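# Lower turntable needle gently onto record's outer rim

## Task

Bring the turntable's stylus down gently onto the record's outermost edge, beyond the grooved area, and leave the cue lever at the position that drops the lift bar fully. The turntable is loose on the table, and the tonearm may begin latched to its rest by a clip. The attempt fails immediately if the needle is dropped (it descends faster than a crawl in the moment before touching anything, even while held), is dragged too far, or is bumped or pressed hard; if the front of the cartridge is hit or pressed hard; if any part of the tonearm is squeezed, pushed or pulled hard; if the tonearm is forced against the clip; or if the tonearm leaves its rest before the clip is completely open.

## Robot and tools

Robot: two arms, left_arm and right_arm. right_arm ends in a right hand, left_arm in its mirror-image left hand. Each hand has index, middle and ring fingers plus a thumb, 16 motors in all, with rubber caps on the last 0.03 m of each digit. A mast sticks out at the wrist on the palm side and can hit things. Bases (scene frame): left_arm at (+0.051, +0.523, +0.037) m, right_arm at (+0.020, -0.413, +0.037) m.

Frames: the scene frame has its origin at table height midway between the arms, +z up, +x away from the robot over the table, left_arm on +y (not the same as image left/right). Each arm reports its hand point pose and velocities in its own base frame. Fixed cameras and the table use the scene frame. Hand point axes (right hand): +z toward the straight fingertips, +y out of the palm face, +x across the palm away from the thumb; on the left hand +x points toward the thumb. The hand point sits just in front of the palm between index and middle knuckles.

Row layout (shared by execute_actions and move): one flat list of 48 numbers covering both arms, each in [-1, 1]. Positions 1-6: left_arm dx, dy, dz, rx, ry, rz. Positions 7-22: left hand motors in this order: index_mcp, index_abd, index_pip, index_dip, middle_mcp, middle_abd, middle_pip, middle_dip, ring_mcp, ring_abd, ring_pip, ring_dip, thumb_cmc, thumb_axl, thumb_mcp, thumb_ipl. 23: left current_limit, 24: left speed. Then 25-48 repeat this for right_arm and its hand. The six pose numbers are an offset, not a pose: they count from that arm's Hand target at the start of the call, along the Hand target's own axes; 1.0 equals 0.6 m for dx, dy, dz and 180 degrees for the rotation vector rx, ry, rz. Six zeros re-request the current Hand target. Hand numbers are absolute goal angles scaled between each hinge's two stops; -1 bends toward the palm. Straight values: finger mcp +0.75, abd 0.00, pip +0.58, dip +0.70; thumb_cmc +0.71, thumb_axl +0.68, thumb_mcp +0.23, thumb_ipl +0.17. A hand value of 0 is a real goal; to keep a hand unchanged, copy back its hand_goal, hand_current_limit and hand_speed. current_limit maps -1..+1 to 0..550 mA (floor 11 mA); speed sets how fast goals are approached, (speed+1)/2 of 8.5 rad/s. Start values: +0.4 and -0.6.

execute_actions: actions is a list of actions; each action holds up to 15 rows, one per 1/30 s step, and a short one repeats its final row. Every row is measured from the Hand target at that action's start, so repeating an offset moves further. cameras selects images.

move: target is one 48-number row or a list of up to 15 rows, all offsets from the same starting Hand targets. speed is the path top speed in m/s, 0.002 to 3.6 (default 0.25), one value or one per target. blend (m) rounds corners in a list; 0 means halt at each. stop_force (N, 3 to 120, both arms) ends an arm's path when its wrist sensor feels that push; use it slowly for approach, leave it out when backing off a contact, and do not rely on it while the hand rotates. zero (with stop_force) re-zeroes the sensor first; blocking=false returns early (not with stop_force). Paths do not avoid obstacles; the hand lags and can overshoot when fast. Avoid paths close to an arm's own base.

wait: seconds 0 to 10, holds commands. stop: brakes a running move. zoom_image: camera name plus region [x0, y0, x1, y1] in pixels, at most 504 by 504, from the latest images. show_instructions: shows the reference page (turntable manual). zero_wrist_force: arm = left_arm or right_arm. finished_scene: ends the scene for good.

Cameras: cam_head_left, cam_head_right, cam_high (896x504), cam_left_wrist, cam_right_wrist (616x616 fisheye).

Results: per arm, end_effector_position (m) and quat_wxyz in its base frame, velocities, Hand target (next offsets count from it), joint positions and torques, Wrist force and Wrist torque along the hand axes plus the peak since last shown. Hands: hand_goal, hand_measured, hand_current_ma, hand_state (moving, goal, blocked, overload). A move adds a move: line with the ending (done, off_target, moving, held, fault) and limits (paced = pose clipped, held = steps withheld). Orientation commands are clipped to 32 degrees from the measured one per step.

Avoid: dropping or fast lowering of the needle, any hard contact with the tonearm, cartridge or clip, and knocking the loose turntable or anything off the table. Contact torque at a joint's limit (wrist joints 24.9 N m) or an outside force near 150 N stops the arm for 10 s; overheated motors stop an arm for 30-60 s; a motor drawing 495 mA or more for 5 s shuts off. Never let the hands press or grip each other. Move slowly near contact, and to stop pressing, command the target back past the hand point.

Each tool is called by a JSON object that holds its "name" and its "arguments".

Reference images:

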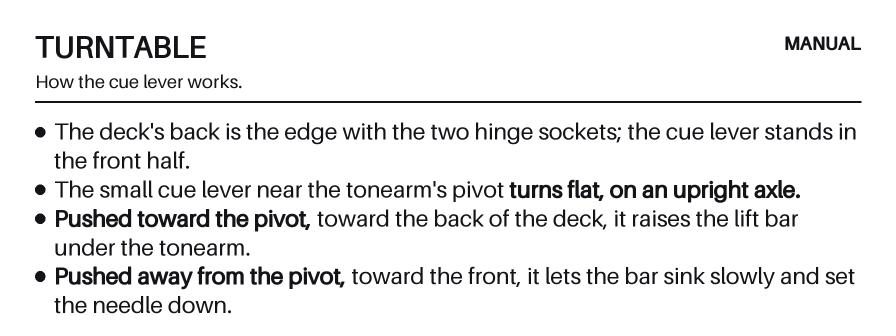

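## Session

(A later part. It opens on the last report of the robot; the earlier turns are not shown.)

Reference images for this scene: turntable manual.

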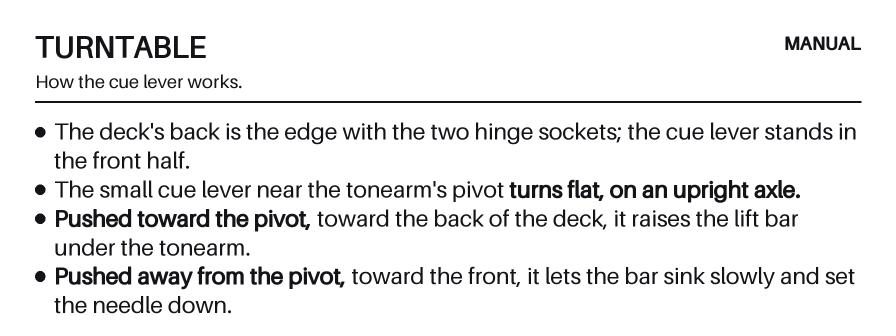

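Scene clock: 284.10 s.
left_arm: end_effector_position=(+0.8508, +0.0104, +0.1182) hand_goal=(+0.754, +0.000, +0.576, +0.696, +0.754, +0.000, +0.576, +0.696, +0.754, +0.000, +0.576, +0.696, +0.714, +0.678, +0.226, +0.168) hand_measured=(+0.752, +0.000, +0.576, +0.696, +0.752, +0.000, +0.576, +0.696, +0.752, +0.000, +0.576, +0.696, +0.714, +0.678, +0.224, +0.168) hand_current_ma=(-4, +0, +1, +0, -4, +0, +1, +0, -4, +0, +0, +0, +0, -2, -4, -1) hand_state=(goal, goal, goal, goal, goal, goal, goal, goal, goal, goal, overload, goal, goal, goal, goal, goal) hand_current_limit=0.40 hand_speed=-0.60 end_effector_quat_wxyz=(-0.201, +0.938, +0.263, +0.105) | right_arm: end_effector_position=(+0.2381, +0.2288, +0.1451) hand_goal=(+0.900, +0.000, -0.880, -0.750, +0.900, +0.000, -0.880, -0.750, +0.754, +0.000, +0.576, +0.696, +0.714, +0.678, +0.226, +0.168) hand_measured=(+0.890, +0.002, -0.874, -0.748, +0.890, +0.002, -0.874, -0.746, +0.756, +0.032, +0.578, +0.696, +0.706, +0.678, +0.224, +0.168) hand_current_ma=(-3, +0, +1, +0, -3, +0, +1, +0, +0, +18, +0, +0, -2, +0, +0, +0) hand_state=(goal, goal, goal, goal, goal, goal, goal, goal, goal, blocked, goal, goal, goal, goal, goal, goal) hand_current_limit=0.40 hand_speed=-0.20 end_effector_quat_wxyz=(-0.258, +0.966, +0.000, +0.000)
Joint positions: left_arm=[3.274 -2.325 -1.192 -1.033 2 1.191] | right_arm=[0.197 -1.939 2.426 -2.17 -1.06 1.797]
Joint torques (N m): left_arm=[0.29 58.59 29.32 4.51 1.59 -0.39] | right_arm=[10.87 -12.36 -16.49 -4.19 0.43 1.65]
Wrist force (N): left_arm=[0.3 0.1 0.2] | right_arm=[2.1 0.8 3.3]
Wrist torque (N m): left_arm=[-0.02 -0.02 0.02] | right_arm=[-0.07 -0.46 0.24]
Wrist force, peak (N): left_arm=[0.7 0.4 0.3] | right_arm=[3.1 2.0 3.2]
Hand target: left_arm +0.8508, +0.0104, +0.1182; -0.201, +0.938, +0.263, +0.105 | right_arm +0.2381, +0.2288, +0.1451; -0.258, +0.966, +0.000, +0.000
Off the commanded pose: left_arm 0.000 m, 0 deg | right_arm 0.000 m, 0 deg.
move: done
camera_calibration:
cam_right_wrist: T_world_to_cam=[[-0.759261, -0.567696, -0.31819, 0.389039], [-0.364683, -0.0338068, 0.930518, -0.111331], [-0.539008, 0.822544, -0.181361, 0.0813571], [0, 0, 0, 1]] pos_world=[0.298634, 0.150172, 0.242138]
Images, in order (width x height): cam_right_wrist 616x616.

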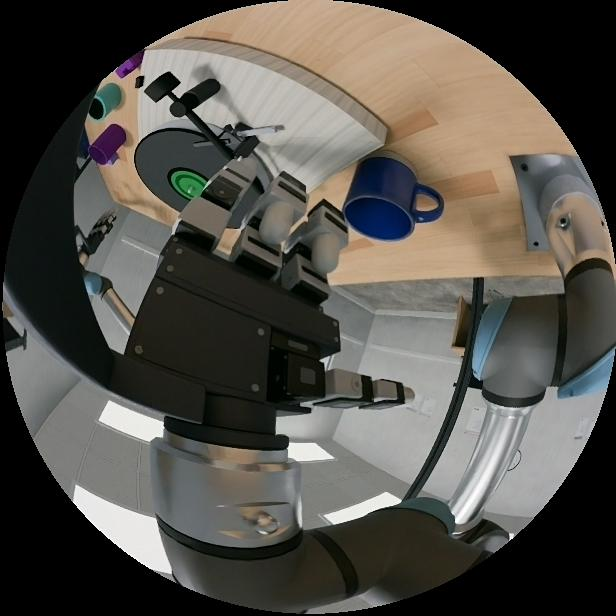

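{"name": "move", "arguments": {"target": [[0,0,0,0,0,0,0.754,0,0.576,0.696,0.754,0,0.576,0.696,0.754,0,0.576,0.696,0.714,0.678,0.226,0.168,0.4,-0.6,-0.03,-0.0158,0.009,0,0,0,0.9,0,-0.88,-0.75,0.9,0,-0.88,-0.75,0.754,0,0.576,0.696,0.714,0.678,0.226,0.168,0.4,-0.2],[0,0,0,0,0,0,0.754,0,0.576,0.696,0.754,0,0.576,0.696,0.754,0,0.576,0.696,0.714,0.678,0.226,0.168,0.4,-0.6,-0.03,-0.0408,-0.0343,0,0,0,0.9,0,-0.88,-0.75,0.9,0,-0.88,-0.75,0.754,0,0.576,0.696,0.714,0.678,0.226,0.168,0.4,-0.2]], "speed": 0.06, "blend": [0.003,0], "cameras": ["cam_right_wrist"]}}

{"name": "zoom_image", "arguments": {"camera": "cam_right_wrist", "region": [210, 110, 270, 170]}}

Scene clock: 288.40 s.
left_arm: end_effector_position=(+0.8508, +0.0104, +0.1182) hand_goal=(+0.754, +0.000, +0.576, +0.696, +0.754, +0.000, +0.576, +0.696, +0.754, +0.000, +0.576, +0.696, +0.714, +0.678, +0.226, +0.168) hand_measured=(+0.752, +0.000, +0.576, +0.696, +0.752, +0.000, +0.576, +0.696, +0.752, +0.000, +0.576, +0.696, +0.714, +0.678, +0.224, +0.168) hand_current_ma=(-4, +0, +1, +0, -4, +0, +1, +0, -4, +0, +0, +0, +0, -2, -4, -1) hand_state=(goal, goal, goal, goal, goal, goal, goal, goal, goal, goal, overload, goal, goal, goal, goal, goal) hand_current_limit=0.40 hand_speed=-0.60 end_effector_quat_wxyz=(-0.201, +0.938, +0.263, +0.105) | right_arm: end_effector_position=(+0.2202, +0.2398, +0.1751) hand_goal=(+0.900, +0.000, -0.880, -0.750, +0.900, +0.000, -0.880, -0.750, +0.754, +0.000, +0.576, +0.696, +0.714, +0.678, +0.226, +0.168) hand_measured=(+0.890, +0.002, -0.874, -0.748, +0.890, +0.002, -0.874, -0.746, +0.750, +0.004, +0.578, +0.696, +0.706, +0.678, +0.224, +0.168) hand_current_ma=(-3, +0, +1, +0, -3, +0, +1, +0, +0, +0, +0, +0, -2, +0, +0, +0) hand_state=(goal, goal, goal, goal, goal, goal, goal, goal, goal, goal, goal, goal, goal, goal, goal, goal) hand_current_limit=0.40 hand_speed=-0.20 end_effector_quat_wxyz=(-0.258, +0.966, +0.000, +0.000)
Joint positions: left_arm=[3.274 -2.325 -1.192 -1.033 2 1.191] | right_arm=[0.248 -2.005 2.385 -2.091 -1.066 1.855]
Joint torques (N m): left_arm=[0.4 58.94 29.46 4.47 1.74 -0.4] | right_arm=[-10.81 4.63 -15.81 -3.21 2.46 -1.24]
Wrist force (N): left_arm=[0.2 0.4 0.5] | right_arm=[3.8 1.8 2.5]
Wrist torque (N m): left_arm=[0.02 0.00 0.01] | right_arm=[0.06 -0.21 0.41]
Wrist force, peak (N): left_arm=[0.3 0.7 0.5] | right_arm=[3.8 1.9 3.2]
Hand target: left_arm +0.8508, +0.0104, +0.1182; -0.201, +0.938, +0.263, +0.105 | right_arm +0.2201, +0.2398, +0.1751; -0.258, +0.966, +0.000, +0.000
Off the commanded pose: left_arm 0.000 m, 0 deg | right_arm 0.000 m, 0 deg.
move: done
camera_calibration:
cam_right_wrist: T_world_to_cam=[[-0.759218, -0.567653, -0.318369, 0.391168], [-0.364892, -0.0338034, 0.930436, -0.145454], [-0.538927, 0.822574, -0.181468, 0.0681499], [0, 0, 0, 1]] pos_world=[0.280634, 0.161072, 0.272238]
Images, in order (width x height): cam_right_wrist 616x616.

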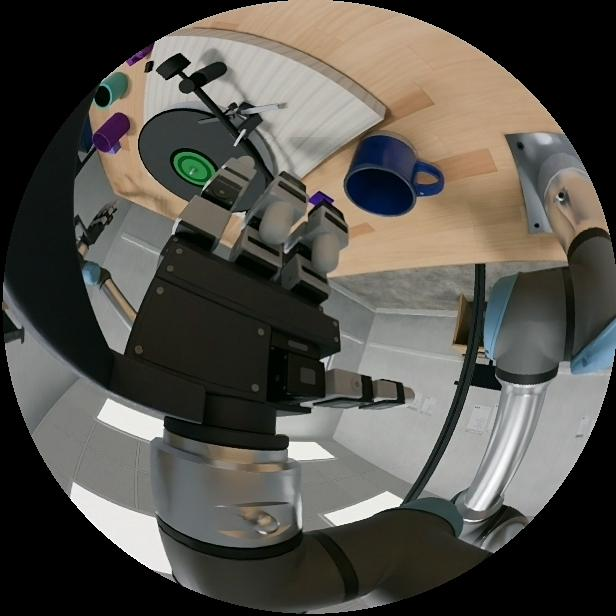

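Scaled by 8.400 from the camera's 616x616 image, which has a finer 880x880 frame.

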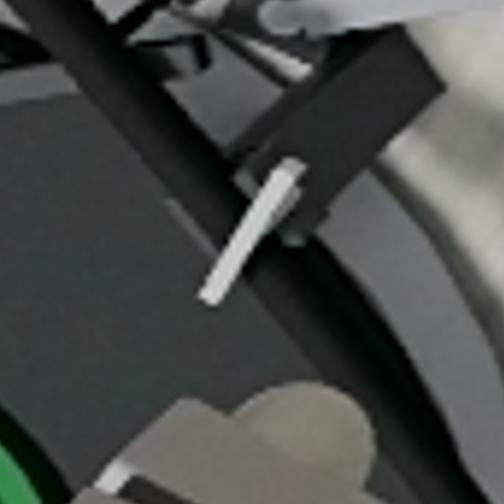

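{"name": "move", "arguments": {"target": [[0,0,0,0,0,0,0.754,0,0.576,0.696,0.754,0,0.576,0.696,0.754,0,0.576,0.696,0.714,0.678,0.226,0.168,0.4,-0.6,0.0113,0.0167,-0.0097,0,0,0,0.9,0,-0.88,-0.75,0.9,0,-0.88,-0.75,0.754,0,0.576,0.696,0.714,0.678,0.226,0.168,0.4,-0.2],[0,0,0,0,0,0,0.754,0,0.576,0.696,0.754,0,0.576,0.696,0.754,0,0.576,0.696,0.714,0.678,0.226,0.168,0.4,-0.6,0.0113,0.04,0.0307,0,0,0,0.9,0,-0.88,-0.75,0.9,0,-0.88,-0.75,0.754,0,0.576,0.696,0.714,0.678,0.226,0.168,0.4,-0.2]], "speed": 0.06, "blend": [0.003,0]}}

{"name": "move", "arguments": {"target": [[0,0,0,0,0,0,0.754,0,0.576,0.696,0.754,0,0.576,0.696,0.754,0,0.576,0.696,0.714,0.678,0.226,0.168,0.4,-0.6,0.0134,0.003,-0.0017,0,0,0,0.9,0,-0.88,-0.75,0.9,0,-0.88,-0.75,0.754,0,0.576,0.696,0.714,0.678,0.226,0.168,0.4,-0.2],[0,0,0,0,0,0,0.754,0,0.576,0.696,0.754,0,0.576,0.696,0.754,0,0.576,0.696,0.714,0.678,0.226,0.168,0.4,-0.6,0.0309,0.0065,-0.0037,0,0,0,0.9,0,-0.88,-0.75,0.9,0,-0.88,-0.75,0.754,0,0.576,0.696,0.714,0.678,0.226,0.168,0.4,-0.2],[0,0,0,0,0,0,0.754,0,0.576,0.696,0.754,0,0.576,0.696,0.754,0,0.576,0.696,0.714,0.678,0.226,0.168,0.4,-0.6,0.0447,0.004,-0.0022,0,0,0,0.9,0,-0.88,-0.75,0.9,0,-0.88,-0.75,0.754,0,0.576,0.696,0.714,0.678,0.226,0.168,0.4,-0.2]], "speed": 0.03, "stop_force": 4, "blend": [0.002,0.002,0], "cameras": ["cam_right_wrist"]}}

{"name": "zoom_image", "arguments": {"camera": "cam_right_wrist", "region": [210, 110, 270, 170]}}

Scene clock: 302.97 s.
left_arm: end_effector_position=(+0.8508, +0.0104, +0.1182) hand_goal=(+0.754, +0.000, +0.576, +0.696, +0.754, +0.000, +0.576, +0.696, +0.754, +0.000, +0.576, +0.696, +0.714, +0.678, +0.226, +0.168) hand_measured=(+0.752, +0.000, +0.576, +0.696, +0.752, +0.000, +0.576, +0.696, +0.752, +0.000, +0.576, +0.696, +0.714, +0.678, +0.224, +0.168) hand_current_ma=(-4, +0, +1, +0, -4, +0, +1, +0, -4, +0, +0, +0, +0, -2, -4, -1) hand_state=(goal, goal, goal, goal, goal, goal, goal, goal, goal, goal, overload, goal, goal, goal, goal, goal) hand_current_limit=0.40 hand_speed=-0.60 end_effector_quat_wxyz=(-0.201, +0.938, +0.263, +0.105) | right_arm: end_effector_position=(+0.2269, +0.2282, +0.1471) hand_goal=(+0.900, +0.000, -0.880, -0.750, +0.900, +0.000, -0.880, -0.750, +0.754, +0.000, +0.576, +0.696, +0.714, +0.678, +0.226, +0.168) hand_measured=(+0.890, +0.002, -0.874, -0.748, +0.890, +0.002, -0.874, -0.746, +0.750, +0.004, +0.578, +0.696, +0.706, +0.678, +0.224, +0.168) hand_current_ma=(-3, +0, +1, +0, -3, +0, +1, +0, +0, +0, +0, +0, -2, +0, +0, +0) hand_state=(goal, goal, goal, goal, goal, goal, goal, goal, goal, goal, goal, goal, goal, goal, goal, goal) hand_current_limit=0.40 hand_speed=-0.20 end_effector_quat_wxyz=(-0.258, +0.966, +0.000, +0.000)
Joint positions: left_arm=[3.274 -2.325 -1.192 -1.033 2 1.191] | right_arm=[0.203 -1.975 2.441 -2.151 -1.061 1.803]
Joint torques (N m): left_arm=[0.41 58.96 28.87 4.5 1.56 -0.36] | right_arm=[11.34 -10.88 -25.24 -1.8 -0.24 1.36]
Wrist force (N): left_arm=[0.3 0.4 0.1] | right_arm=[3.8 1.7 2.9]
Wrist torque (N m): left_arm=[0.05 -0.03 0.01] | right_arm=[-0.01 -0.22 0.32]
Wrist force, peak (N): left_arm=[0.4 0.7 0.5] | right_arm=[3.6 2.2 3.5]
Hand target: left_arm +0.8508, +0.0104, +0.1182; -0.201, +0.938, +0.263, +0.105 | right_arm +0.2269, +0.2282, +0.1472; -0.258, +0.966, +0.000, +0.000
Off the commanded pose: left_arm 0.000 m, 0 deg | right_arm 0.000 m, 0 deg.
move: done

Scene clock: 304.77 s.
left_arm: end_effector_position=(+0.8508, +0.0104, +0.1182) hand_goal=(+0.754, +0.000, +0.576, +0.696, +0.754, +0.000, +0.576, +0.696, +0.754, +0.000, +0.576, +0.696, +0.714, +0.678, +0.226, +0.168) hand_measured=(+0.752, +0.000, +0.576, +0.696, +0.752, +0.000, +0.576, +0.696, +0.752, +0.000, +0.576, +0.696, +0.714, +0.678, +0.224, +0.168) hand_current_ma=(-4, +0, +1, +0, -4, +0, +1, +0, -4, +0, +0, +0, +0, -2, -4, -1) hand_state=(goal, goal, goal, goal, goal, goal, goal, goal, goal, goal, overload, goal, goal, goal, goal, goal) hand_current_limit=0.40 hand_speed=-0.60 end_effector_quat_wxyz=(-0.201, +0.938, +0.263, +0.105) | right_arm: end_effector_position=(+0.2537, +0.2254, +0.1471) hand_goal=(+0.900, +0.000, -0.880, -0.750, +0.900, +0.000, -0.880, -0.750, +0.754, +0.000, +0.576, +0.696, +0.714, +0.678, +0.226, +0.168) hand_measured=(+0.890, +0.002, -0.874, -0.748, +0.890, +0.002, -0.874, -0.746, +0.734, +0.044, +0.566, +0.692, +0.706, +0.678, +0.224, +0.168) hand_current_ma=(-3, +0, +1, +0, -3, +0, +1, +0, -11, +31, -3, +0, -2, +0, +0, +0) hand_state=(goal, goal, goal, goal, goal, goal, goal, goal, blocked, blocked, goal, goal, goal, goal, goal, goal) hand_current_limit=0.40 hand_speed=-0.20 end_effector_quat_wxyz=(-0.258, +0.966, +0.000, +0.000)
Joint positions: left_arm=[3.274 -2.325 -1.192 -1.033 2 1.191] | right_arm=[0.176 -1.908 2.399 -2.163 -1.058 1.773]
Joint torques (N m): left_arm=[0.44 59.1 29.17 4.45 1.6 -0.4] | right_arm=[12.38 -13.89 -13.2 -1.31 0.1 0.81]
Wrist force (N): left_arm=[0.5 0.1 0.0] | right_arm=[2.5 2.8 2.1]
Wrist torque (N m): left_arm=[0.01 -0.05 0.04] | right_arm=[0.02 -0.29 0.29]
Wrist force, peak (N): left_arm=[0.7 0.4 0.2] | right_arm=[3.8 1.9 2.7]
Hand target: left_arm +0.8508, +0.0104, +0.1182; -0.201, +0.938, +0.263, +0.105 | right_arm +0.2537, +0.2254, +0.1471; -0.258, +0.966, +0.000, +0.000
Off the commanded pose: left_arm 0.000 m, 0 deg | right_arm 0.000 m, 0 deg.
move: done
camera_calibration:
cam_right_wrist: T_world_to_cam=[[-0.759302, -0.567633, -0.318203, 0.399629], [-0.364702, -0.0337767, 0.930511, -0.107707], [-0.538937, 0.822589, -0.18137, 0.0929167], [0, 0, 0, 1]] pos_world=[0.314235, 0.146772, 0.244238]
Images, in order (width x height): cam_right_wrist 616x616.

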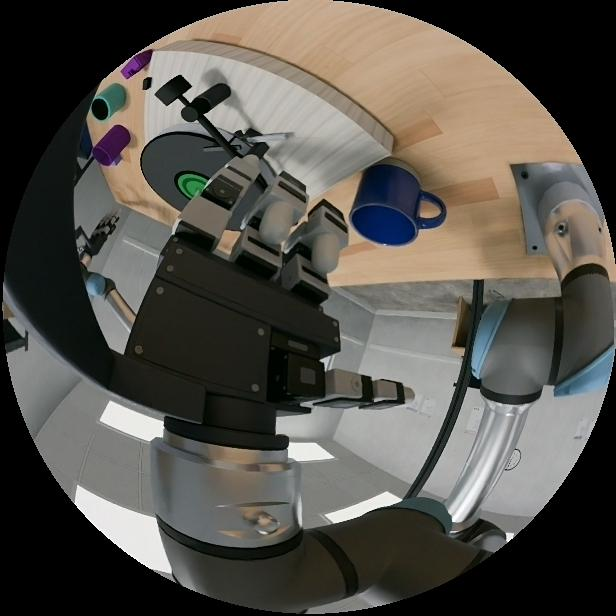

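Scaled by 8.400 from the camera's 616x616 image, which has a finer 880x880 frame.

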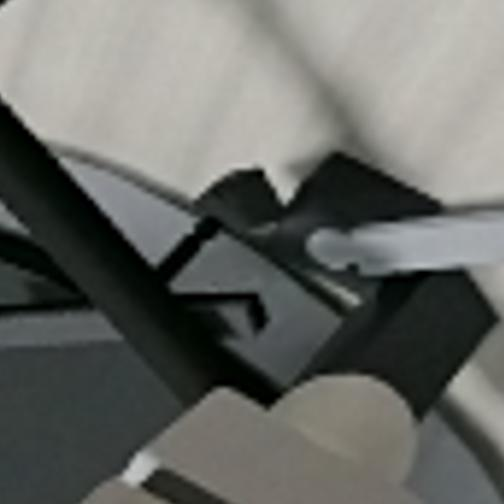

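{"name": "move", "arguments": {"target": [[0,0,0,0,0,0,0.754,0,0.576,0.696,0.754,0,0.576,0.696,0.754,0,0.576,0.696,0.714,0.678,0.226,0.168,0.4,-0.6,0,0.0144,-0.0083,0,0,0,0.9,0,-0.88,-0.75,0.9,0,-0.88,-0.75,0.754,0,0.576,0.696,0.714,0.678,0.226,0.168,0.4,-0.2],[0,0,0,0,0,0,0.754,0,0.576,0.696,0.754,0,0.576,0.696,0.754,0,0.576,0.696,0.714,0.678,0.226,0.168,0.4,-0.6,-0.04,-0.02,-0.06,0,0,0,0.9,0,-0.88,-0.75,0.9,0,-0.88,-0.75,0.754,0,0.576,0.696,0.714,0.678,0.226,0.168,0.4,-0.2]], "speed": 0.08, "blend": [0.003,0], "cameras": ["cam_right_wrist"]}}

{"name": "zoom_image", "arguments": {"camera": "cam_right_wrist", "region": [210, 90, 300, 180]}}

Scene clock: 308.47 s.
left_arm: end_effector_position=(+0.8508, +0.0104, +0.1182) hand_goal=(+0.754, +0.000, +0.576, +0.696, +0.754, +0.000, +0.576, +0.696, +0.754, +0.000, +0.576, +0.696, +0.714, +0.678, +0.226, +0.168) hand_measured=(+0.752, +0.000, +0.576, +0.696, +0.752, +0.000, +0.576, +0.696, +0.752, +0.000, +0.576, +0.696, +0.714, +0.678, +0.224, +0.168) hand_current_ma=(-4, +0, +1, +0, -4, +0, +1, +0, -4, +0, +0, +0, +0, -2, -4, -1) hand_state=(goal, goal, goal, goal, goal, goal, goal, goal, goal, goal, overload, goal, goal, goal, goal, goal) hand_current_limit=0.40 hand_speed=-0.60 end_effector_quat_wxyz=(-0.201, +0.938, +0.263, +0.105) | right_arm: end_effector_position=(+0.2297, +0.2179, +0.1843) hand_goal=(+0.900, +0.000, -0.880, -0.750, +0.900, +0.000, -0.880, -0.750, +0.754, +0.000, +0.576, +0.696, +0.714, +0.678, +0.226, +0.168) hand_measured=(+0.890, +0.002, -0.874, -0.748, +0.890, +0.002, -0.874, -0.746, +0.740, +0.004, +0.570, +0.692, +0.706, +0.678, +0.224, +0.168) hand_current_ma=(-3, +0, +1, +0, -3, +0, +1, +0, -5, +0, -1, +0, -2, +0, +0, +0) hand_state=(goal, goal, goal, goal, goal, goal, goal, goal, goal, goal, goal, goal, goal, goal, goal, goal) hand_current_limit=0.40 hand_speed=-0.20 end_effector_quat_wxyz=(-0.258, +0.966, +0.000, +0.000)
Joint positions: left_arm=[3.274 -2.325 -1.192 -1.033 2 1.191] | right_arm=[0.165 -2.042 2.366 -1.989 -1.057 1.76]
Joint torques (N m): left_arm=[0.33 59.18 29.64 4.42 1.62 -0.36] | right_arm=[-11.18 -0.85 -14.07 -2.86 1.47 -1.46]
Wrist force (N): left_arm=[0.6 0.6 0.3] | right_arm=[3.5 1.6 2.8]
Wrist torque (N m): left_arm=[0.05 -0.07 0.04] | right_arm=[-0.02 -0.17 0.34]
Wrist force, peak (N): left_arm=[0.6 0.6 0.2] | right_arm=[4.4 2.8 2.2]
Hand target: left_arm +0.8508, +0.0104, +0.1182; -0.201, +0.938, +0.263, +0.105 | right_arm +0.2297, +0.2179, +0.1843; -0.258, +0.966, +0.000, +0.000
Off the commanded pose: left_arm 0.000 m, 0 deg | right_arm 0.000 m, 0 deg.
move: done
camera_calibration:
cam_right_wrist: T_world_to_cam=[[-0.759174, -0.567765, -0.318274, 0.388986], [-0.364813, -0.0337935, 0.930467, -0.151281], [-0.539042, 0.822497, -0.181473, 0.0929703], [0, 0, 0, 1]] pos_world=[0.290234, 0.139272, 0.281438]
Images, in order (width x height): cam_right_wrist 616x616.

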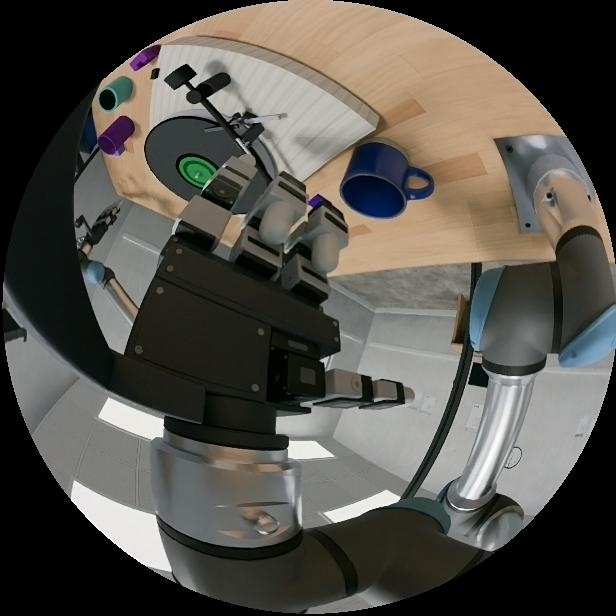

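Scaled by 5.600 from the camera's 616x616 image, which has a finer 880x880 frame.

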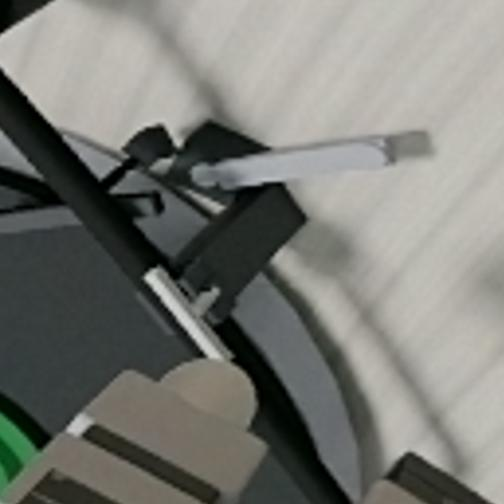

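{"name": "move", "arguments": {"target": [[0,0,0,0,0,0,0.754,0,0.576,0.696,0.754,0,0.576,0.696,0.754,0,0.576,0.696,0.714,0.678,0.226,0.168,0.4,-0.6,0.0408,0.0028,-0.0017,0,0,0,0.9,0,-0.88,-0.75,0.9,0,-0.88,-0.75,0.754,0,0.576,0.696,0.714,0.678,0.226,0.168,0.4,-0.2],[0,0,0,0,0,0,0.754,0,0.576,0.696,0.754,0,0.576,0.696,0.754,0,0.576,0.696,0.714,0.678,0.226,0.168,0.4,-0.6,0.0408,0.0337,0.0517,0,0,0,0.9,0,-0.88,-0.75,0.9,0,-0.88,-0.75,0.754,0,0.576,0.696,0.714,0.678,0.226,0.168,0.4,-0.2]], "speed": 0.06, "blend": [0.003,0]}}

{"name": "move", "arguments": {"target": [[0,0,0,0,0,0,0.754,0,0.576,0.696,0.754,0,0.576,0.696,0.754,0,0.576,0.696,0.714,0.678,0.226,0.168,0.4,-0.6,0.0038,-0.0178,0.0103,0,0,0,0.9,0,-0.88,-0.75,0.9,0,-0.88,-0.75,0.754,0,0.576,0.696,0.714,0.678,0.226,0.168,0.4,-0.2]], "speed": 0.02, "stop_force": 4, "cameras": ["cam_right_wrist"]}}

{"name": "zoom_image", "arguments": {"camera": "cam_right_wrist", "region": [210, 110, 270, 170]}}

Scene clock: 322.87 s.
left_arm: end_effector_position=(+0.8508, +0.0104, +0.1182) hand_goal=(+0.754, +0.000, +0.576, +0.696, +0.754, +0.000, +0.576, +0.696, +0.754, +0.000, +0.576, +0.696, +0.714, +0.678, +0.226, +0.168) hand_measured=(+0.752, +0.000, +0.576, +0.696, +0.752, +0.000, +0.576, +0.696, +0.752, +0.000, +0.576, +0.696, +0.714, +0.678, +0.224, +0.168) hand_current_ma=(-4, +0, +1, +0, -4, +0, +1, +0, -4, +0, +0, +0, +0, -2, -4, -1) hand_state=(goal, goal, goal, goal, goal, goal, goal, goal, goal, goal, overload, goal, goal, goal, goal, goal) hand_current_limit=0.40 hand_speed=-0.60 end_effector_quat_wxyz=(-0.201, +0.938, +0.263, +0.105) | right_arm: end_effector_position=(+0.2542, +0.2158, +0.1473) hand_goal=(+0.900, +0.000, -0.880, -0.750, +0.900, +0.000, -0.880, -0.750, +0.754, +0.000, +0.576, +0.696, +0.714, +0.678, +0.226, +0.168) hand_measured=(+0.890, +0.002, -0.874, -0.748, +0.890, +0.002, -0.874, -0.746, +0.742, +0.002, +0.570, +0.692, +0.706, +0.678, +0.224, +0.168) hand_current_ma=(-3, +0, +1, +0, -3, +0, +1, +0, -5, +0, -1, +0, -2, +0, +0, +0) hand_state=(goal, goal, goal, goal, goal, goal, goal, goal, goal, goal, goal, goal, goal, goal, goal, goal) hand_current_limit=0.40 hand_speed=-0.20 end_effector_quat_wxyz=(-0.258, +0.966, +0.000, +0.000)
Joint positions: left_arm=[3.274 -2.325 -1.192 -1.033 2 1.191] | right_arm=[0.145 -1.928 2.405 -2.131 -1.055 1.737]
Joint torques (N m): left_arm=[1.19 59.26 29.97 4.47 1.73 -0.44] | right_arm=[11.73 -12.59 -25.19 -1.77 0.39 1.58]
Wrist force (N): left_arm=[0.3 0.5 0.2] | right_arm=[3.8 1.7 2.8]
Wrist torque (N m): left_arm=[0.05 -0.03 0.02] | right_arm=[-0.01 -0.20 0.40]
Wrist force, peak (N): left_arm=[0.6 0.8 0.1] | right_arm=[3.7 2.0 3.4]
Hand target: left_arm +0.8508, +0.0104, +0.1182; -0.201, +0.938, +0.263, +0.105 | right_arm +0.2542, +0.2158, +0.1473; -0.258, +0.966, +0.000, +0.000
Off the commanded pose: left_arm 0.000 m, 0 deg | right_arm 0.000 m, 0 deg.
move: done

Scene clock: 324.40 s.
left_arm: end_effector_position=(+0.8508, +0.0104, +0.1182) hand_goal=(+0.754, +0.000, +0.576, +0.696, +0.754, +0.000, +0.576, +0.696, +0.754, +0.000, +0.576, +0.696, +0.714, +0.678, +0.226, +0.168) hand_measured=(+0.752, +0.000, +0.576, +0.696, +0.752, +0.000, +0.576, +0.696, +0.752, +0.000, +0.576, +0.696, +0.714, +0.678, +0.224, +0.168) hand_current_ma=(-4, +0, +1, +0, -4, +0, +1, +0, -4, +0, +0, +0, +0, -2, -4, -1) hand_state=(goal, goal, goal, goal, goal, goal, goal, goal, goal, goal, overload, goal, goal, goal, goal, goal) hand_current_limit=0.40 hand_speed=-0.60 end_effector_quat_wxyz=(-0.201, +0.938, +0.263, +0.105) | right_arm: end_effector_position=(+0.2565, +0.2282, +0.1473) hand_goal=(+0.900, +0.000, -0.880, -0.750, +0.900, +0.000, -0.880, -0.750, +0.754, +0.000, +0.576, +0.696, +0.714, +0.678, +0.226, +0.168) hand_measured=(+0.890, +0.002, -0.874, -0.748, +0.890, +0.002, -0.874, -0.746, +0.710, +0.014, +0.550, +0.684, +0.706, +0.678, +0.224, +0.168) hand_current_ma=(-3, +0, +1, +0, -3, +0, +1, +0, -46, +4, -15, -3, -2, +0, +0, +0) hand_state=(goal, goal, goal, goal, goal, goal, goal, goal, blocked, goal, blocked, goal, goal, goal, goal, goal) hand_current_limit=0.40 hand_speed=-0.20 end_effector_quat_wxyz=(-0.258, +0.966, +0.000, +0.000)
Joint positions: left_arm=[3.274 -2.325 -1.192 -1.033 2 1.191] | right_arm=[0.183 -1.894 2.392 -2.173 -1.058 1.782]
Joint torques (N m): left_arm=[-0.49 58.44 29.28 4.43 1.62 -0.37] | right_arm=[-11.41 -14.46 -13.28 -1.18 2.23 -1.64]
Wrist force (N): left_arm=[0.3 0.6 0.5] | right_arm=[2.7 3.7 1.3]
Wrist torque (N m): left_arm=[0.03 -0.02 0.01] | right_arm=[-0.04 -0.19 0.44]
Wrist force, peak (N): left_arm=[0.3 0.6 0.5] | right_arm=[2.8 4.1 0.8]
Hand target: left_arm +0.8508, +0.0104, +0.1182; -0.201, +0.938, +0.263, +0.105 | right_arm +0.2565, +0.2282, +0.1473; -0.258, +0.966, +0.000, +0.000
Off the commanded pose: left_arm 0.000 m, 0 deg | right_arm 0.000 m, 0 deg.
move: done
camera_calibration:
cam_right_wrist: T_world_to_cam=[[-0.759261, -0.567696, -0.31819, 0.403312], [-0.364683, -0.0338068, 0.930518, -0.106691], [-0.539008, 0.822544, -0.181361, 0.0922496], [0, 0, 0, 1]] pos_world=[0.317034, 0.149472, 0.244338]
Images, in order (width x height): cam_right_wrist 616x616.

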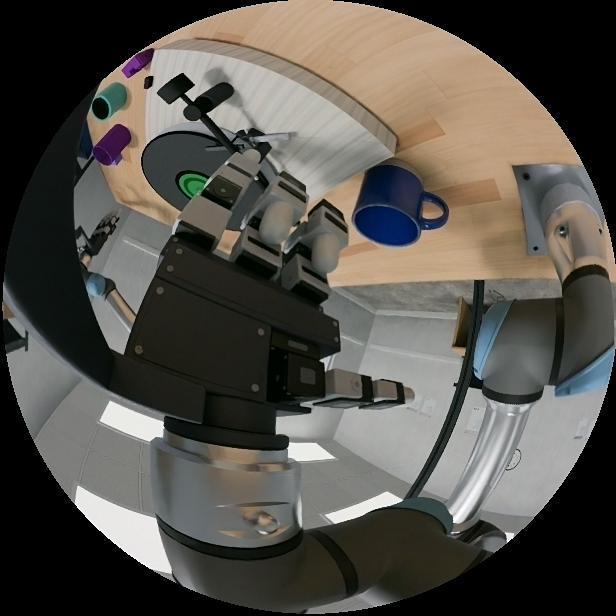

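Scaled by 8.400 from the camera's 616x616 image, which has a finer 880x880 frame.

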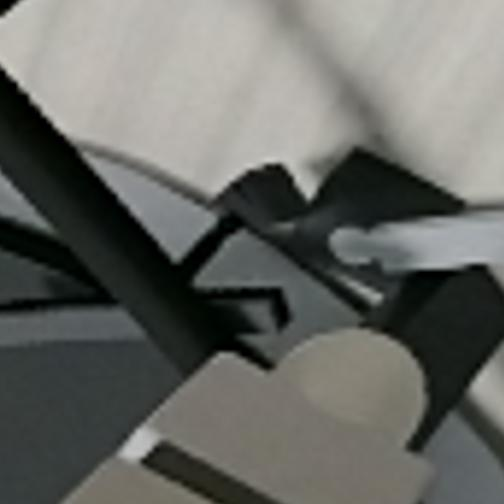

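{"name": "move", "arguments": {"target": [[0,0,0,0,0,0,0.754,0,0.576,0.696,0.754,0,0.576,0.696,0.754,0,0.576,0.696,0.714,0.678,0.226,0.168,0.4,-0.6,0,0.0202,-0.0117,0,0,0,0.9,0,-0.88,-0.75,0.9,0,-0.88,-0.75,0.754,0,0.576,0.696,0.714,0.678,0.226,0.168,0.4,-0.2],[0,0,0,0,0,0,0.754,0,0.576,0.696,0.754,0,0.576,0.696,0.754,0,0.576,0.696,0.714,0.678,0.226,0.168,0.4,-0.6,-0.0447,-0.0142,-0.0634,0,0,0,0.9,0,-0.88,-0.75,0.9,0,-0.88,-0.75,0.754,0,0.576,0.696,0.714,0.678,0.226,0.168,0.4,-0.2]], "speed": 0.08, "blend": [0.003,0], "cameras": ["cam_right_wrist"]}}

{"name": "zoom_image", "arguments": {"camera": "cam_right_wrist", "region": [210, 90, 300, 180]}}

Scene clock: 328.43 s.
left_arm: end_effector_position=(+0.8508, +0.0104, +0.1182) hand_goal=(+0.754, +0.000, +0.576, +0.696, +0.754, +0.000, +0.576, +0.696, +0.754, +0.000, +0.576, +0.696, +0.714, +0.678, +0.226, +0.168) hand_measured=(+0.752, +0.000, +0.576, +0.696, +0.752, +0.000, +0.576, +0.696, +0.752, +0.000, +0.576, +0.696, +0.714, +0.678, +0.224, +0.168) hand_current_ma=(-4, +0, +1, +0, -4, +0, +1, +0, -4, +0, +0, +0, +0, -2, -4, -1) hand_state=(goal, goal, goal, goal, goal, goal, goal, goal, goal, goal, overload, goal, goal, goal, goal, goal) hand_current_limit=0.40 hand_speed=-0.60 end_effector_quat_wxyz=(-0.201, +0.938, +0.263, +0.105) | right_arm: end_effector_position=(+0.2297, +0.2166, +0.1846) hand_goal=(+0.900, +0.000, -0.880, -0.750, +0.900, +0.000, -0.880, -0.750, +0.754, +0.000, +0.576, +0.696, +0.714, +0.678, +0.226, +0.168) hand_measured=(+0.890, +0.002, -0.874, -0.748, +0.890, +0.002, -0.874, -0.746, +0.740, +0.004, +0.570, +0.692, +0.706, +0.678, +0.224, +0.168) hand_current_ma=(-3, +0, +1, +0, -3, +0, +1, +0, -5, +0, -1, +0, -2, +0, +0, +0) hand_state=(goal, goal, goal, goal, goal, goal, goal, goal, goal, goal, goal, goal, goal, goal, goal, goal) hand_current_limit=0.40 hand_speed=-0.20 end_effector_quat_wxyz=(-0.258, +0.966, +0.000, +0.000)
Joint positions: left_arm=[3.274 -2.325 -1.192 -1.033 2 1.191] | right_arm=[0.16 -2.046 2.366 -1.983 -1.056 1.755]
Joint torques (N m): left_arm=[0.61 59.22 29.36 4.59 1.67 -0.46] | right_arm=[-12.79 -1.31 -15.04 -2.83 1.46 -1.52]
Wrist force (N): left_arm=[0.5 0.5 0.0] | right_arm=[3.6 1.7 2.7]
Wrist torque (N m): left_arm=[0.06 -0.06 0.03] | right_arm=[0.01 -0.18 0.35]
Wrist force, peak (N): left_arm=[0.7 0.7 0.3] | right_arm=[4.1 2.8 2.9]
Hand target: left_arm +0.8508, +0.0104, +0.1182; -0.201, +0.938, +0.263, +0.105 | right_arm +0.2297, +0.2166, +0.1845; -0.258, +0.966, +0.000, +0.000
Off the commanded pose: left_arm 0.000 m, 0 deg | right_arm 0.000 m, 0 deg.
move: done
camera_calibration:
cam_right_wrist: T_world_to_cam=[[-0.759174, -0.567765, -0.318274, 0.388312], [-0.364813, -0.0337935, 0.930467, -0.151511], [-0.539042, 0.822497, -0.181473, 0.0940759], [0, 0, 0, 1]] pos_world=[0.290234, 0.137972, 0.281638]
Images, in order (width x height): cam_right_wrist 616x616.

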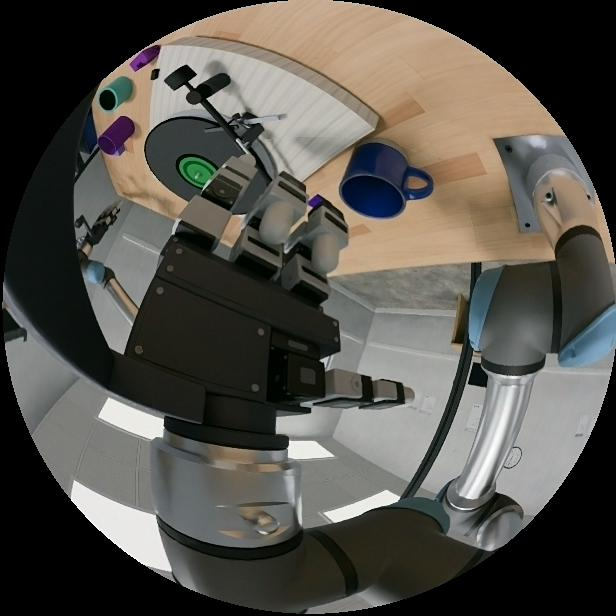

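Scaled by 5.600 from the camera's 616x616 image, which has a finer 880x880 frame.

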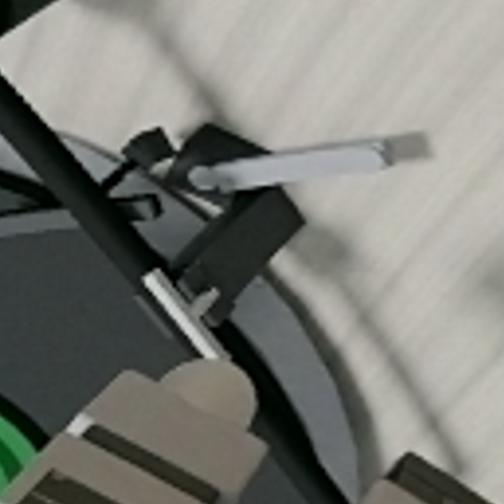

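{"name": "move", "arguments": {"target": [[0,0,0,0,0,0,0.754,0,0.576,0.696,0.754,0,0.576,0.696,0.754,0,0.576,0.696,0.714,0.678,0.226,0.168,0.4,-0.6,0,-0.0095,0.0055,0,0,0,0.9,0,-0.88,-0.75,0.9,0,-0.88,-0.75,0.754,0,0.576,0.696,0.714,0.678,0.226,0.168,0.4,-0.2],[0,0,0,0,0,0,0.754,0,0.576,0.696,0.754,0,0.576,0.696,0.754,0,0.576,0.696,0.714,0.678,0.226,0.168,0.4,-0.6,0,0.0322,0.0777,0,0,0,0.9,0,-0.88,-0.75,0.9,0,-0.88,-0.75,0.754,0,0.576,0.696,0.714,0.678,0.226,0.168,0.4,-0.2]], "speed": 0.06, "blend": [0.003,0], "cameras": ["cam_right_wrist","cam_head_left"]}}

{"name": "zoom_image", "arguments": {"camera": "cam_right_wrist", "region": [210, 90, 300, 180]}}

Scene clock: 347.53 s.
left_arm: end_effector_position=(+0.8508, +0.0104, +0.1182) hand_goal=(+0.754, +0.000, +0.576, +0.696, +0.754, +0.000, +0.576, +0.696, +0.754, +0.000, +0.576, +0.696, +0.714, +0.678, +0.226, +0.168) hand_measured=(+0.752, +0.000, +0.576, +0.696, +0.752, +0.000, +0.576, +0.696, +0.752, +0.000, +0.576, +0.696, +0.714, +0.678, +0.224, +0.168) hand_current_ma=(-4, +0, +1, +0, -4, +0, +1, +0, -4, +0, +0, +0, +0, -2, -4, -1) hand_state=(goal, goal, goal, goal, goal, goal, goal, goal, goal, goal, overload, goal, goal, goal, goal, goal) hand_current_limit=0.40 hand_speed=-0.60 end_effector_quat_wxyz=(-0.201, +0.938, +0.263, +0.105) | right_arm: end_effector_position=(+0.2297, +0.2230, +0.1345) hand_goal=(+0.900, +0.000, -0.880, -0.750, +0.900, +0.000, -0.880, -0.750, +0.754, +0.000, +0.576, +0.696, +0.714, +0.678, +0.226, +0.168) hand_measured=(+0.890, +0.002, -0.874, -0.748, +0.890, +0.002, -0.874, -0.746, +0.742, +0.002, +0.570, +0.692, +0.706, +0.678, +0.224, +0.168) hand_current_ma=(-3, +0, +1, +0, -2, +0, +1, +0, -5, +0, -1, +0, -2, +0, +0, +0) hand_state=(goal, goal, goal, goal, goal, goal, goal, goal, goal, goal, goal, goal, goal, goal, goal, goal) hand_current_limit=0.40 hand_speed=-0.20 end_effector_quat_wxyz=(-0.258, +0.966, +0.000, +0.000)
Joint positions: left_arm=[3.274 -2.325 -1.192 -1.033 2 1.191] | right_arm=[0.183 -1.958 2.465 -2.182 -1.058 1.781]
Joint torques (N m): left_arm=[0.74 59.44 29.2 4.53 1.49 -0.42] | right_arm=[10.95 -9.53 -25.19 -1.81 0.15 1.52]
Wrist force (N): left_arm=[0.4 0.6 0.2] | right_arm=[3.5 1.6 2.8]
Wrist torque (N m): left_arm=[0.05 -0.05 0.03] | right_arm=[-0.01 -0.18 0.37]
Wrist force, peak (N): left_arm=[0.5 0.8 0.4] | right_arm=[3.9 1.9 3.0]
Hand target: left_arm +0.8508, +0.0104, +0.1182; -0.201, +0.938, +0.263, +0.105 | right_arm +0.2297, +0.2231, +0.1345; -0.258, +0.966, +0.000, +0.000
Off the commanded pose: left_arm 0.000 m, 0 deg | right_arm 0.000 m, 0 deg.
move: done
camera_calibration:
cam_right_wrist: T_world_to_cam=[[-0.759425, -0.567568, -0.318025, 0.375912], [-0.364495, -0.0337335, 0.930594, -0.104845], [-0.538903, 0.822635, -0.181257, 0.0795568], [0, 0, 0, 1]] pos_world=[0.290135, 0.144372, 0.231538]
Images, in order (width x height): cam_head_left 896x504, cam_right_wrist 616x616.

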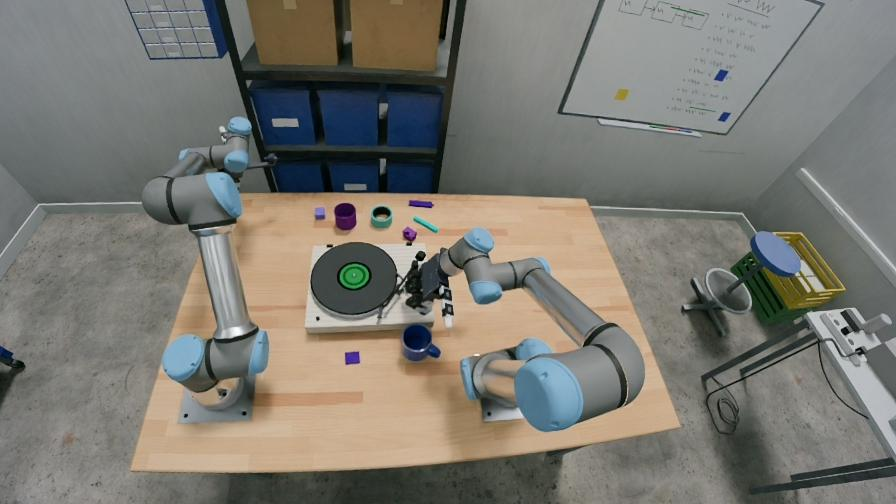

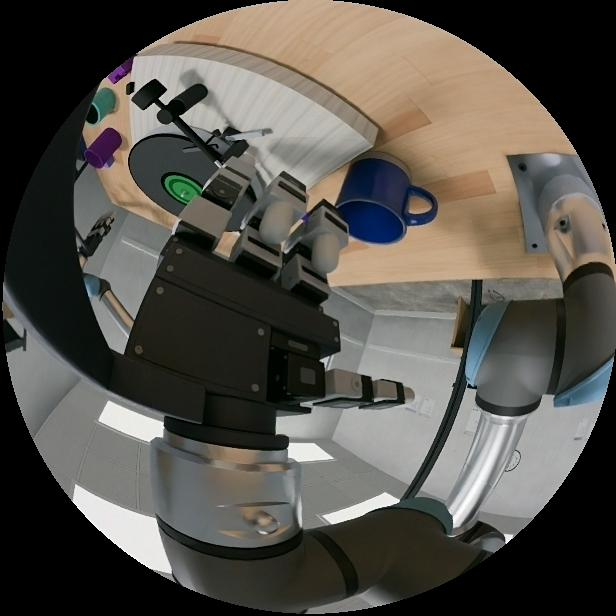

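Scaled by 5.600 from the camera's 616x616 image, which has a finer 880x880 frame.

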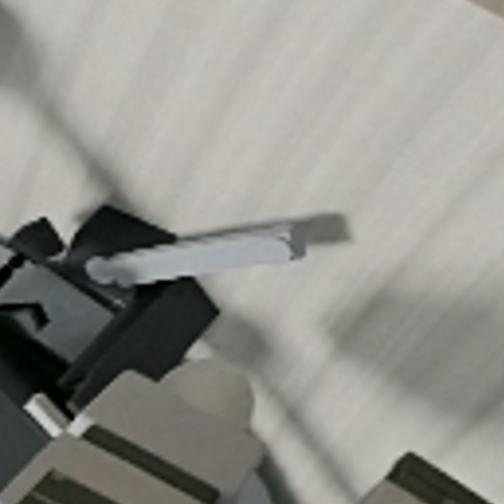

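{"name": "move", "arguments": {"target": [[0,0,0,0,0,0,0.754,0,0.576,0.696,0.754,0,0.576,0.696,0.754,0,0.576,0.696,0.714,0.678,0.226,0.168,0.4,-0.6,0,0.02,0.0346,0,0,0,0.9,0,-0.88,-0.75,0.9,0,-0.88,-0.75,0.754,0,0.576,0.696,0.714,0.678,0.226,0.168,0.4,-0.2]], "speed": 0.04, "stop_force": 4, "cameras": ["cam_right_wrist"]}}

{"name": "zoom_image", "arguments": {"camera": "cam_right_wrist", "region": [210, 90, 300, 180]}}

{"name": "move", "arguments": {"target": [[0,0,0,0,0,0,0.754,0,0.576,0.696,0.754,0,0.576,0.696,0.754,0,0.576,0.696,0.714,0.678,0.226,0.168,0.4,-0.6,0.025,0.03,-0.0173,0,0,0,0.9,0,-0.88,-0.75,0.9,0,-0.88,-0.75,0.754,0,0.576,0.696,0.714,0.678,0.226,0.168,0.4,-0.2]], "speed": 0.02, "stop_force": 4, "cameras": ["cam_right_wrist"]}}

{"name": "zoom_image", "arguments": {"camera": "cam_right_wrist", "region": [210, 90, 300, 180]}}

Scene clock: 352.97 s.
left_arm: end_effector_position=(+0.8508, +0.0104, +0.1182) hand_goal=(+0.754, +0.000, +0.576, +0.696, +0.754, +0.000, +0.576, +0.696, +0.754, +0.000, +0.576, +0.696, +0.714, +0.678, +0.226, +0.168) hand_measured=(+0.752, +0.000, +0.576, +0.696, +0.752, +0.000, +0.576, +0.696, +0.752, +0.000, +0.576, +0.696, +0.714, +0.678, +0.224, +0.168) hand_current_ma=(-4, +0, +1, +0, -4, +0, +1, +0, -4, +0, +0, +0, +0, -2, -4, -1) hand_state=(goal, goal, goal, goal, goal, goal, goal, goal, goal, goal, overload, goal, goal, goal, goal, goal) hand_current_limit=0.40 hand_speed=-0.60 end_effector_quat_wxyz=(-0.201, +0.938, +0.263, +0.105) | right_arm: end_effector_position=(+0.2297, +0.2230, +0.1105) hand_goal=(+0.900, +0.000, -0.880, -0.750, +0.900, +0.000, -0.880, -0.750, +0.754, +0.000, +0.576, +0.696, +0.714, +0.678, +0.226, +0.168) hand_measured=(+0.890, +0.002, -0.874, -0.748, +0.890, +0.002, -0.874, -0.746, +0.742, +0.002, +0.570, +0.692, +0.706, +0.678, +0.224, +0.168) hand_current_ma=(-3, +0, +1, +0, -2, +0, +1, +0, -4, +0, -1, +0, -2, +0, +0, +0) hand_state=(goal, goal, goal, goal, goal, goal, goal, goal, goal, goal, goal, goal, goal, goal, goal, goal) hand_current_limit=0.40 hand_speed=-0.20 end_effector_quat_wxyz=(-0.258, +0.966, +0.000, +0.000)
Joint positions: left_arm=[3.274 -2.325 -1.192 -1.033 2 1.191] | right_arm=[0.183 -1.91 2.511 -2.276 -1.058 1.781]
Joint torques (N m): left_arm=[0.33 58.31 29.58 4.43 1.6 -0.44] | right_arm=[11.23 -12.12 -25.28 -3.07 0 1.66]
Wrist force (N): left_arm=[0.0 0.3 -0.2] | right_arm=[3.6 1.7 2.8]
Wrist torque (N m): left_arm=[0.05 0.00 -0.01] | right_arm=[-0.01 -0.19 0.40]
Wrist force, peak (N): left_arm=[0.9 0.6 0.2] | right_arm=[4.1 1.6 3.2]
Hand target: left_arm +0.8508, +0.0104, +0.1182; -0.201, +0.938, +0.263, +0.105 | right_arm +0.2297, +0.2230, +0.1105; -0.258, +0.966, +0.000, +0.000
Off the commanded pose: left_arm 0.000 m, 0 deg | right_arm 0.000 m, 0 deg.
move: done
camera_calibration:
cam_right_wrist: T_world_to_cam=[[-0.759332, -0.567587, -0.318213, 0.368294], [-0.364704, -0.0337739, 0.930511, -0.0824275], [-0.538893, 0.822621, -0.181355, 0.075226], [0, 0, 0, 1]] pos_world=[0.290135, 0.144372, 0.207538]
Images, in order (width x height): cam_right_wrist 616x616.

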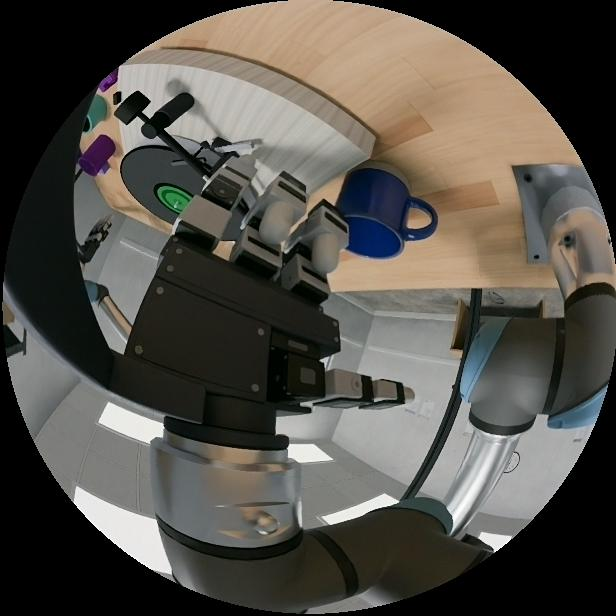

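Scaled by 5.600 from the camera's 616x616 image, which has a finer 880x880 frame.

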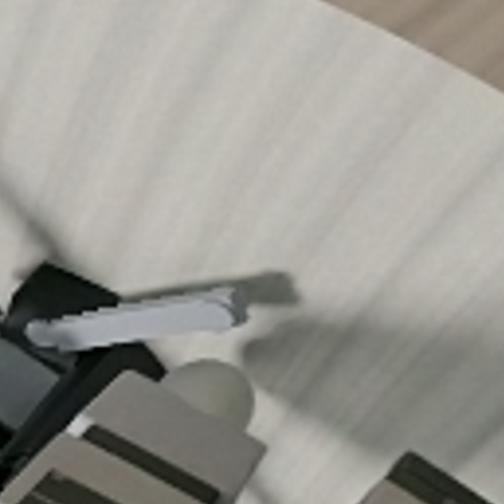

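Scene clock: 355.23 s.
left_arm: end_effector_position=(+0.8508, +0.0104, +0.1182) hand_goal=(+0.754, +0.000, +0.576, +0.696, +0.754, +0.000, +0.576, +0.696, +0.754, +0.000, +0.576, +0.696, +0.714, +0.678, +0.226, +0.168) hand_measured=(+0.752, +0.000, +0.576, +0.696, +0.752, +0.000, +0.576, +0.696, +0.752, +0.000, +0.576, +0.696, +0.714, +0.678, +0.224, +0.168) hand_current_ma=(-4, +0, +1, +0, -4, +0, +1, +0, -4, +0, +0, +0, +0, -2, -4, -1) hand_state=(goal, goal, goal, goal, goal, goal, goal, goal, goal, goal, overload, goal, goal, goal, goal, goal) hand_current_limit=0.40 hand_speed=-0.60 end_effector_quat_wxyz=(-0.201, +0.938, +0.263, +0.105) | right_arm: end_effector_position=(+0.2447, +0.2023, +0.1105) hand_goal=(+0.900, +0.000, -0.880, -0.750, +0.900, +0.000, -0.880, -0.750, +0.754, +0.000, +0.576, +0.696, +0.714, +0.678, +0.226, +0.168) hand_measured=(+0.890, +0.002, -0.874, -0.748, +0.890, +0.002, -0.874, -0.746, +0.778, +0.014, +0.594, +0.706, +0.706, +0.678, +0.224, +0.168) hand_current_ma=(-3, +0, +1, +0, -2, +0, +1, +0, +14, +4, +7, +2, -2, +0, +0, +0) hand_state=(goal, goal, goal, goal, goal, goal, goal, goal, blocked, goal, goal, goal, goal, goal, goal, goal) hand_current_limit=0.40 hand_speed=-0.20 end_effector_quat_wxyz=(-0.258, +0.966, +0.000, +0.000)
Joint positions: left_arm=[3.274 -2.325 -1.192 -1.033 2 1.191] | right_arm=[0.102 -1.917 2.501 -2.213 -1.052 1.689]
Joint torques (N m): left_arm=[0.32 58.92 29.01 4.37 1.55 -0.29] | right_arm=[12.18 -7.65 -14.45 -3.54 0.31 1.57]
Wrist force (N): left_arm=[0.3 0.4 0.1] | right_arm=[3.5 0.4 1.2]
Wrist torque (N m): left_arm=[0.04 -0.03 0.02] | right_arm=[0.26 -0.14 0.25]
Wrist force, peak (N): left_arm=[0.2 0.6 0.7] | right_arm=[3.9 1.8 3.0]
Hand target: left_arm +0.8508, +0.0104, +0.1182; -0.201, +0.938, +0.263, +0.105 | right_arm +0.2447, +0.2023, +0.1105; -0.258, +0.966, +0.000, +0.000
Off the commanded pose: left_arm 0.000 m, 0 deg | right_arm 0.000 m, 0 deg.
move: done
camera_calibration:
cam_right_wrist: T_world_to_cam=[[-0.75929, -0.567632, -0.318233, 0.367907], [-0.364726, -0.0337946, 0.930501, -0.0777412], [-0.538937, 0.822589, -0.18137, 0.100458], [0, 0, 0, 1]] pos_world=[0.305134, 0.123572, 0.207638]
Images, in order (width x height): cam_right_wrist 616x616.

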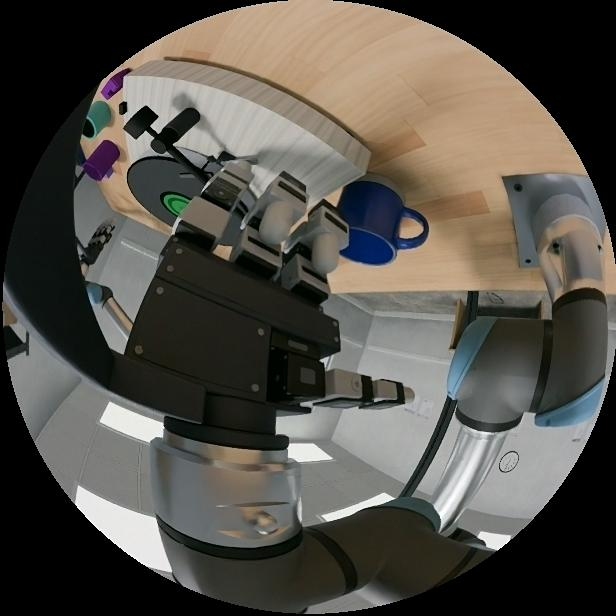

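Scaled by 5.600 from the camera's 616x616 image, which has a finer 880x880 frame.

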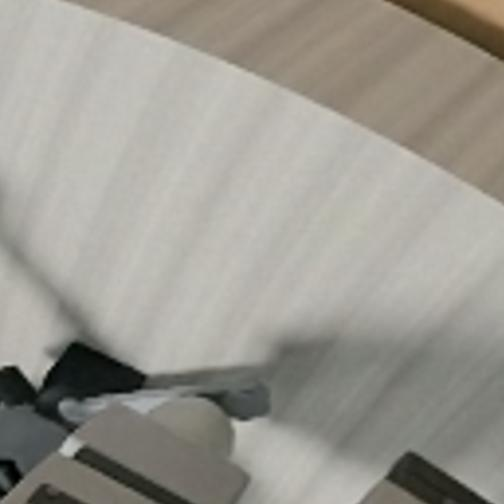

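{"name": "move", "arguments": {"target": [[0,0,0,0,0,0,0.754,0,0.576,0.696,0.754,0,0.576,0.696,0.754,0,0.576,0.696,0.714,0.678,0.226,0.168,0.4,-0.6,-0.025,-0.03,0.0173,0,0,0,0.9,0,-0.88,-0.75,0.9,0,-0.88,-0.75,0.754,0,0.576,0.696,0.714,0.678,0.226,0.168,0.4,-0.2]], "speed": 0.04, "cameras": ["cam_right_wrist"]}}

{"name": "zoom_image", "arguments": {"camera": "cam_right_wrist", "region": [210, 100, 290, 180]}}

Scene clock: 358.73 s.
left_arm: end_effector_position=(+0.8508, +0.0104, +0.1182) hand_goal=(+0.754, +0.000, +0.576, +0.696, +0.754, +0.000, +0.576, +0.696, +0.754, +0.000, +0.576, +0.696, +0.714, +0.678, +0.226, +0.168) hand_measured=(+0.752, +0.000, +0.576, +0.696, +0.752, +0.000, +0.576, +0.696, +0.752, +0.000, +0.576, +0.696, +0.714, +0.678, +0.224, +0.168) hand_current_ma=(-4, +0, +1, +0, -4, +0, +1, +0, -4, +0, +0, +0, +0, -2, -4, -1) hand_state=(goal, goal, goal, goal, goal, goal, goal, goal, goal, goal, overload, goal, goal, goal, goal, goal) hand_current_limit=0.40 hand_speed=-0.60 end_effector_quat_wxyz=(-0.201, +0.938, +0.263, +0.105) | right_arm: end_effector_position=(+0.2296, +0.2230, +0.1104) hand_goal=(+0.900, +0.000, -0.880, -0.750, +0.900, +0.000, -0.880, -0.750, +0.754, +0.000, +0.576, +0.696, +0.714, +0.678, +0.226, +0.168) hand_measured=(+0.890, +0.002, -0.874, -0.748, +0.890, +0.002, -0.874, -0.746, +0.750, -0.002, +0.578, +0.698, +0.706, +0.678, +0.224, +0.168) hand_current_ma=(-3, +0, +1, +0, -2, +0, +1, +0, +0, +0, +0, +0, -2, +0, +0, +0) hand_state=(goal, goal, goal, goal, goal, goal, goal, goal, goal, goal, goal, goal, goal, goal, goal, goal) hand_current_limit=0.40 hand_speed=-0.20 end_effector_quat_wxyz=(-0.258, +0.966, +0.000, +0.000)
Joint positions: left_arm=[3.274 -2.325 -1.192 -1.033 2 1.191] | right_arm=[0.183 -1.91 2.511 -2.276 -1.058 1.781]
Joint torques (N m): left_arm=[0.37 58.68 29.88 4.51 1.54 -0.42] | right_arm=[-11.83 -7.82 -20.62 -1.11 0.99 -1.48]
Wrist force (N): left_arm=[0.3 0.5 0.0] | right_arm=[3.7 1.8 2.7]
Wrist torque (N m): left_arm=[0.06 -0.04 0.01] | right_arm=[0.02 -0.20 0.42]
Wrist force, peak (N): left_arm=[0.6 0.7 0.4] | right_arm=[3.8 1.8 2.9]
Hand target: left_arm +0.8508, +0.0104, +0.1182; -0.201, +0.938, +0.263, +0.105 | right_arm +0.2297, +0.2230, +0.1105; -0.258, +0.966, +0.000, +0.000
Off the commanded pose: left_arm 0.000 m, 0 deg | right_arm 0.000 m, 0 deg.
move: done
camera_calibration:
cam_right_wrist: T_world_to_cam=[[-0.759238, -0.567809, -0.318043, 0.368262], [-0.36456, -0.0337653, 0.930567, -0.0824821], [-0.539124, 0.822467, -0.181365, 0.0753163], [0, 0, 0, 1]] pos_world=[0.290134, 0.144373, 0.207538]
Images, in order (width x height): cam_right_wrist 616x616.

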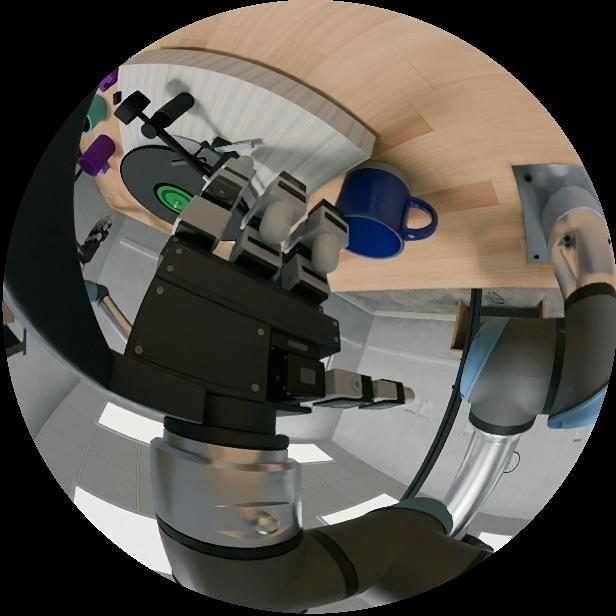

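Scaled by 6.300 from the camera's 616x616 image, which has a finer 880x880 frame.

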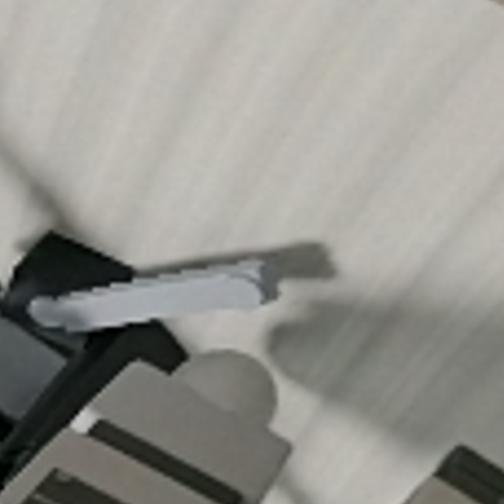

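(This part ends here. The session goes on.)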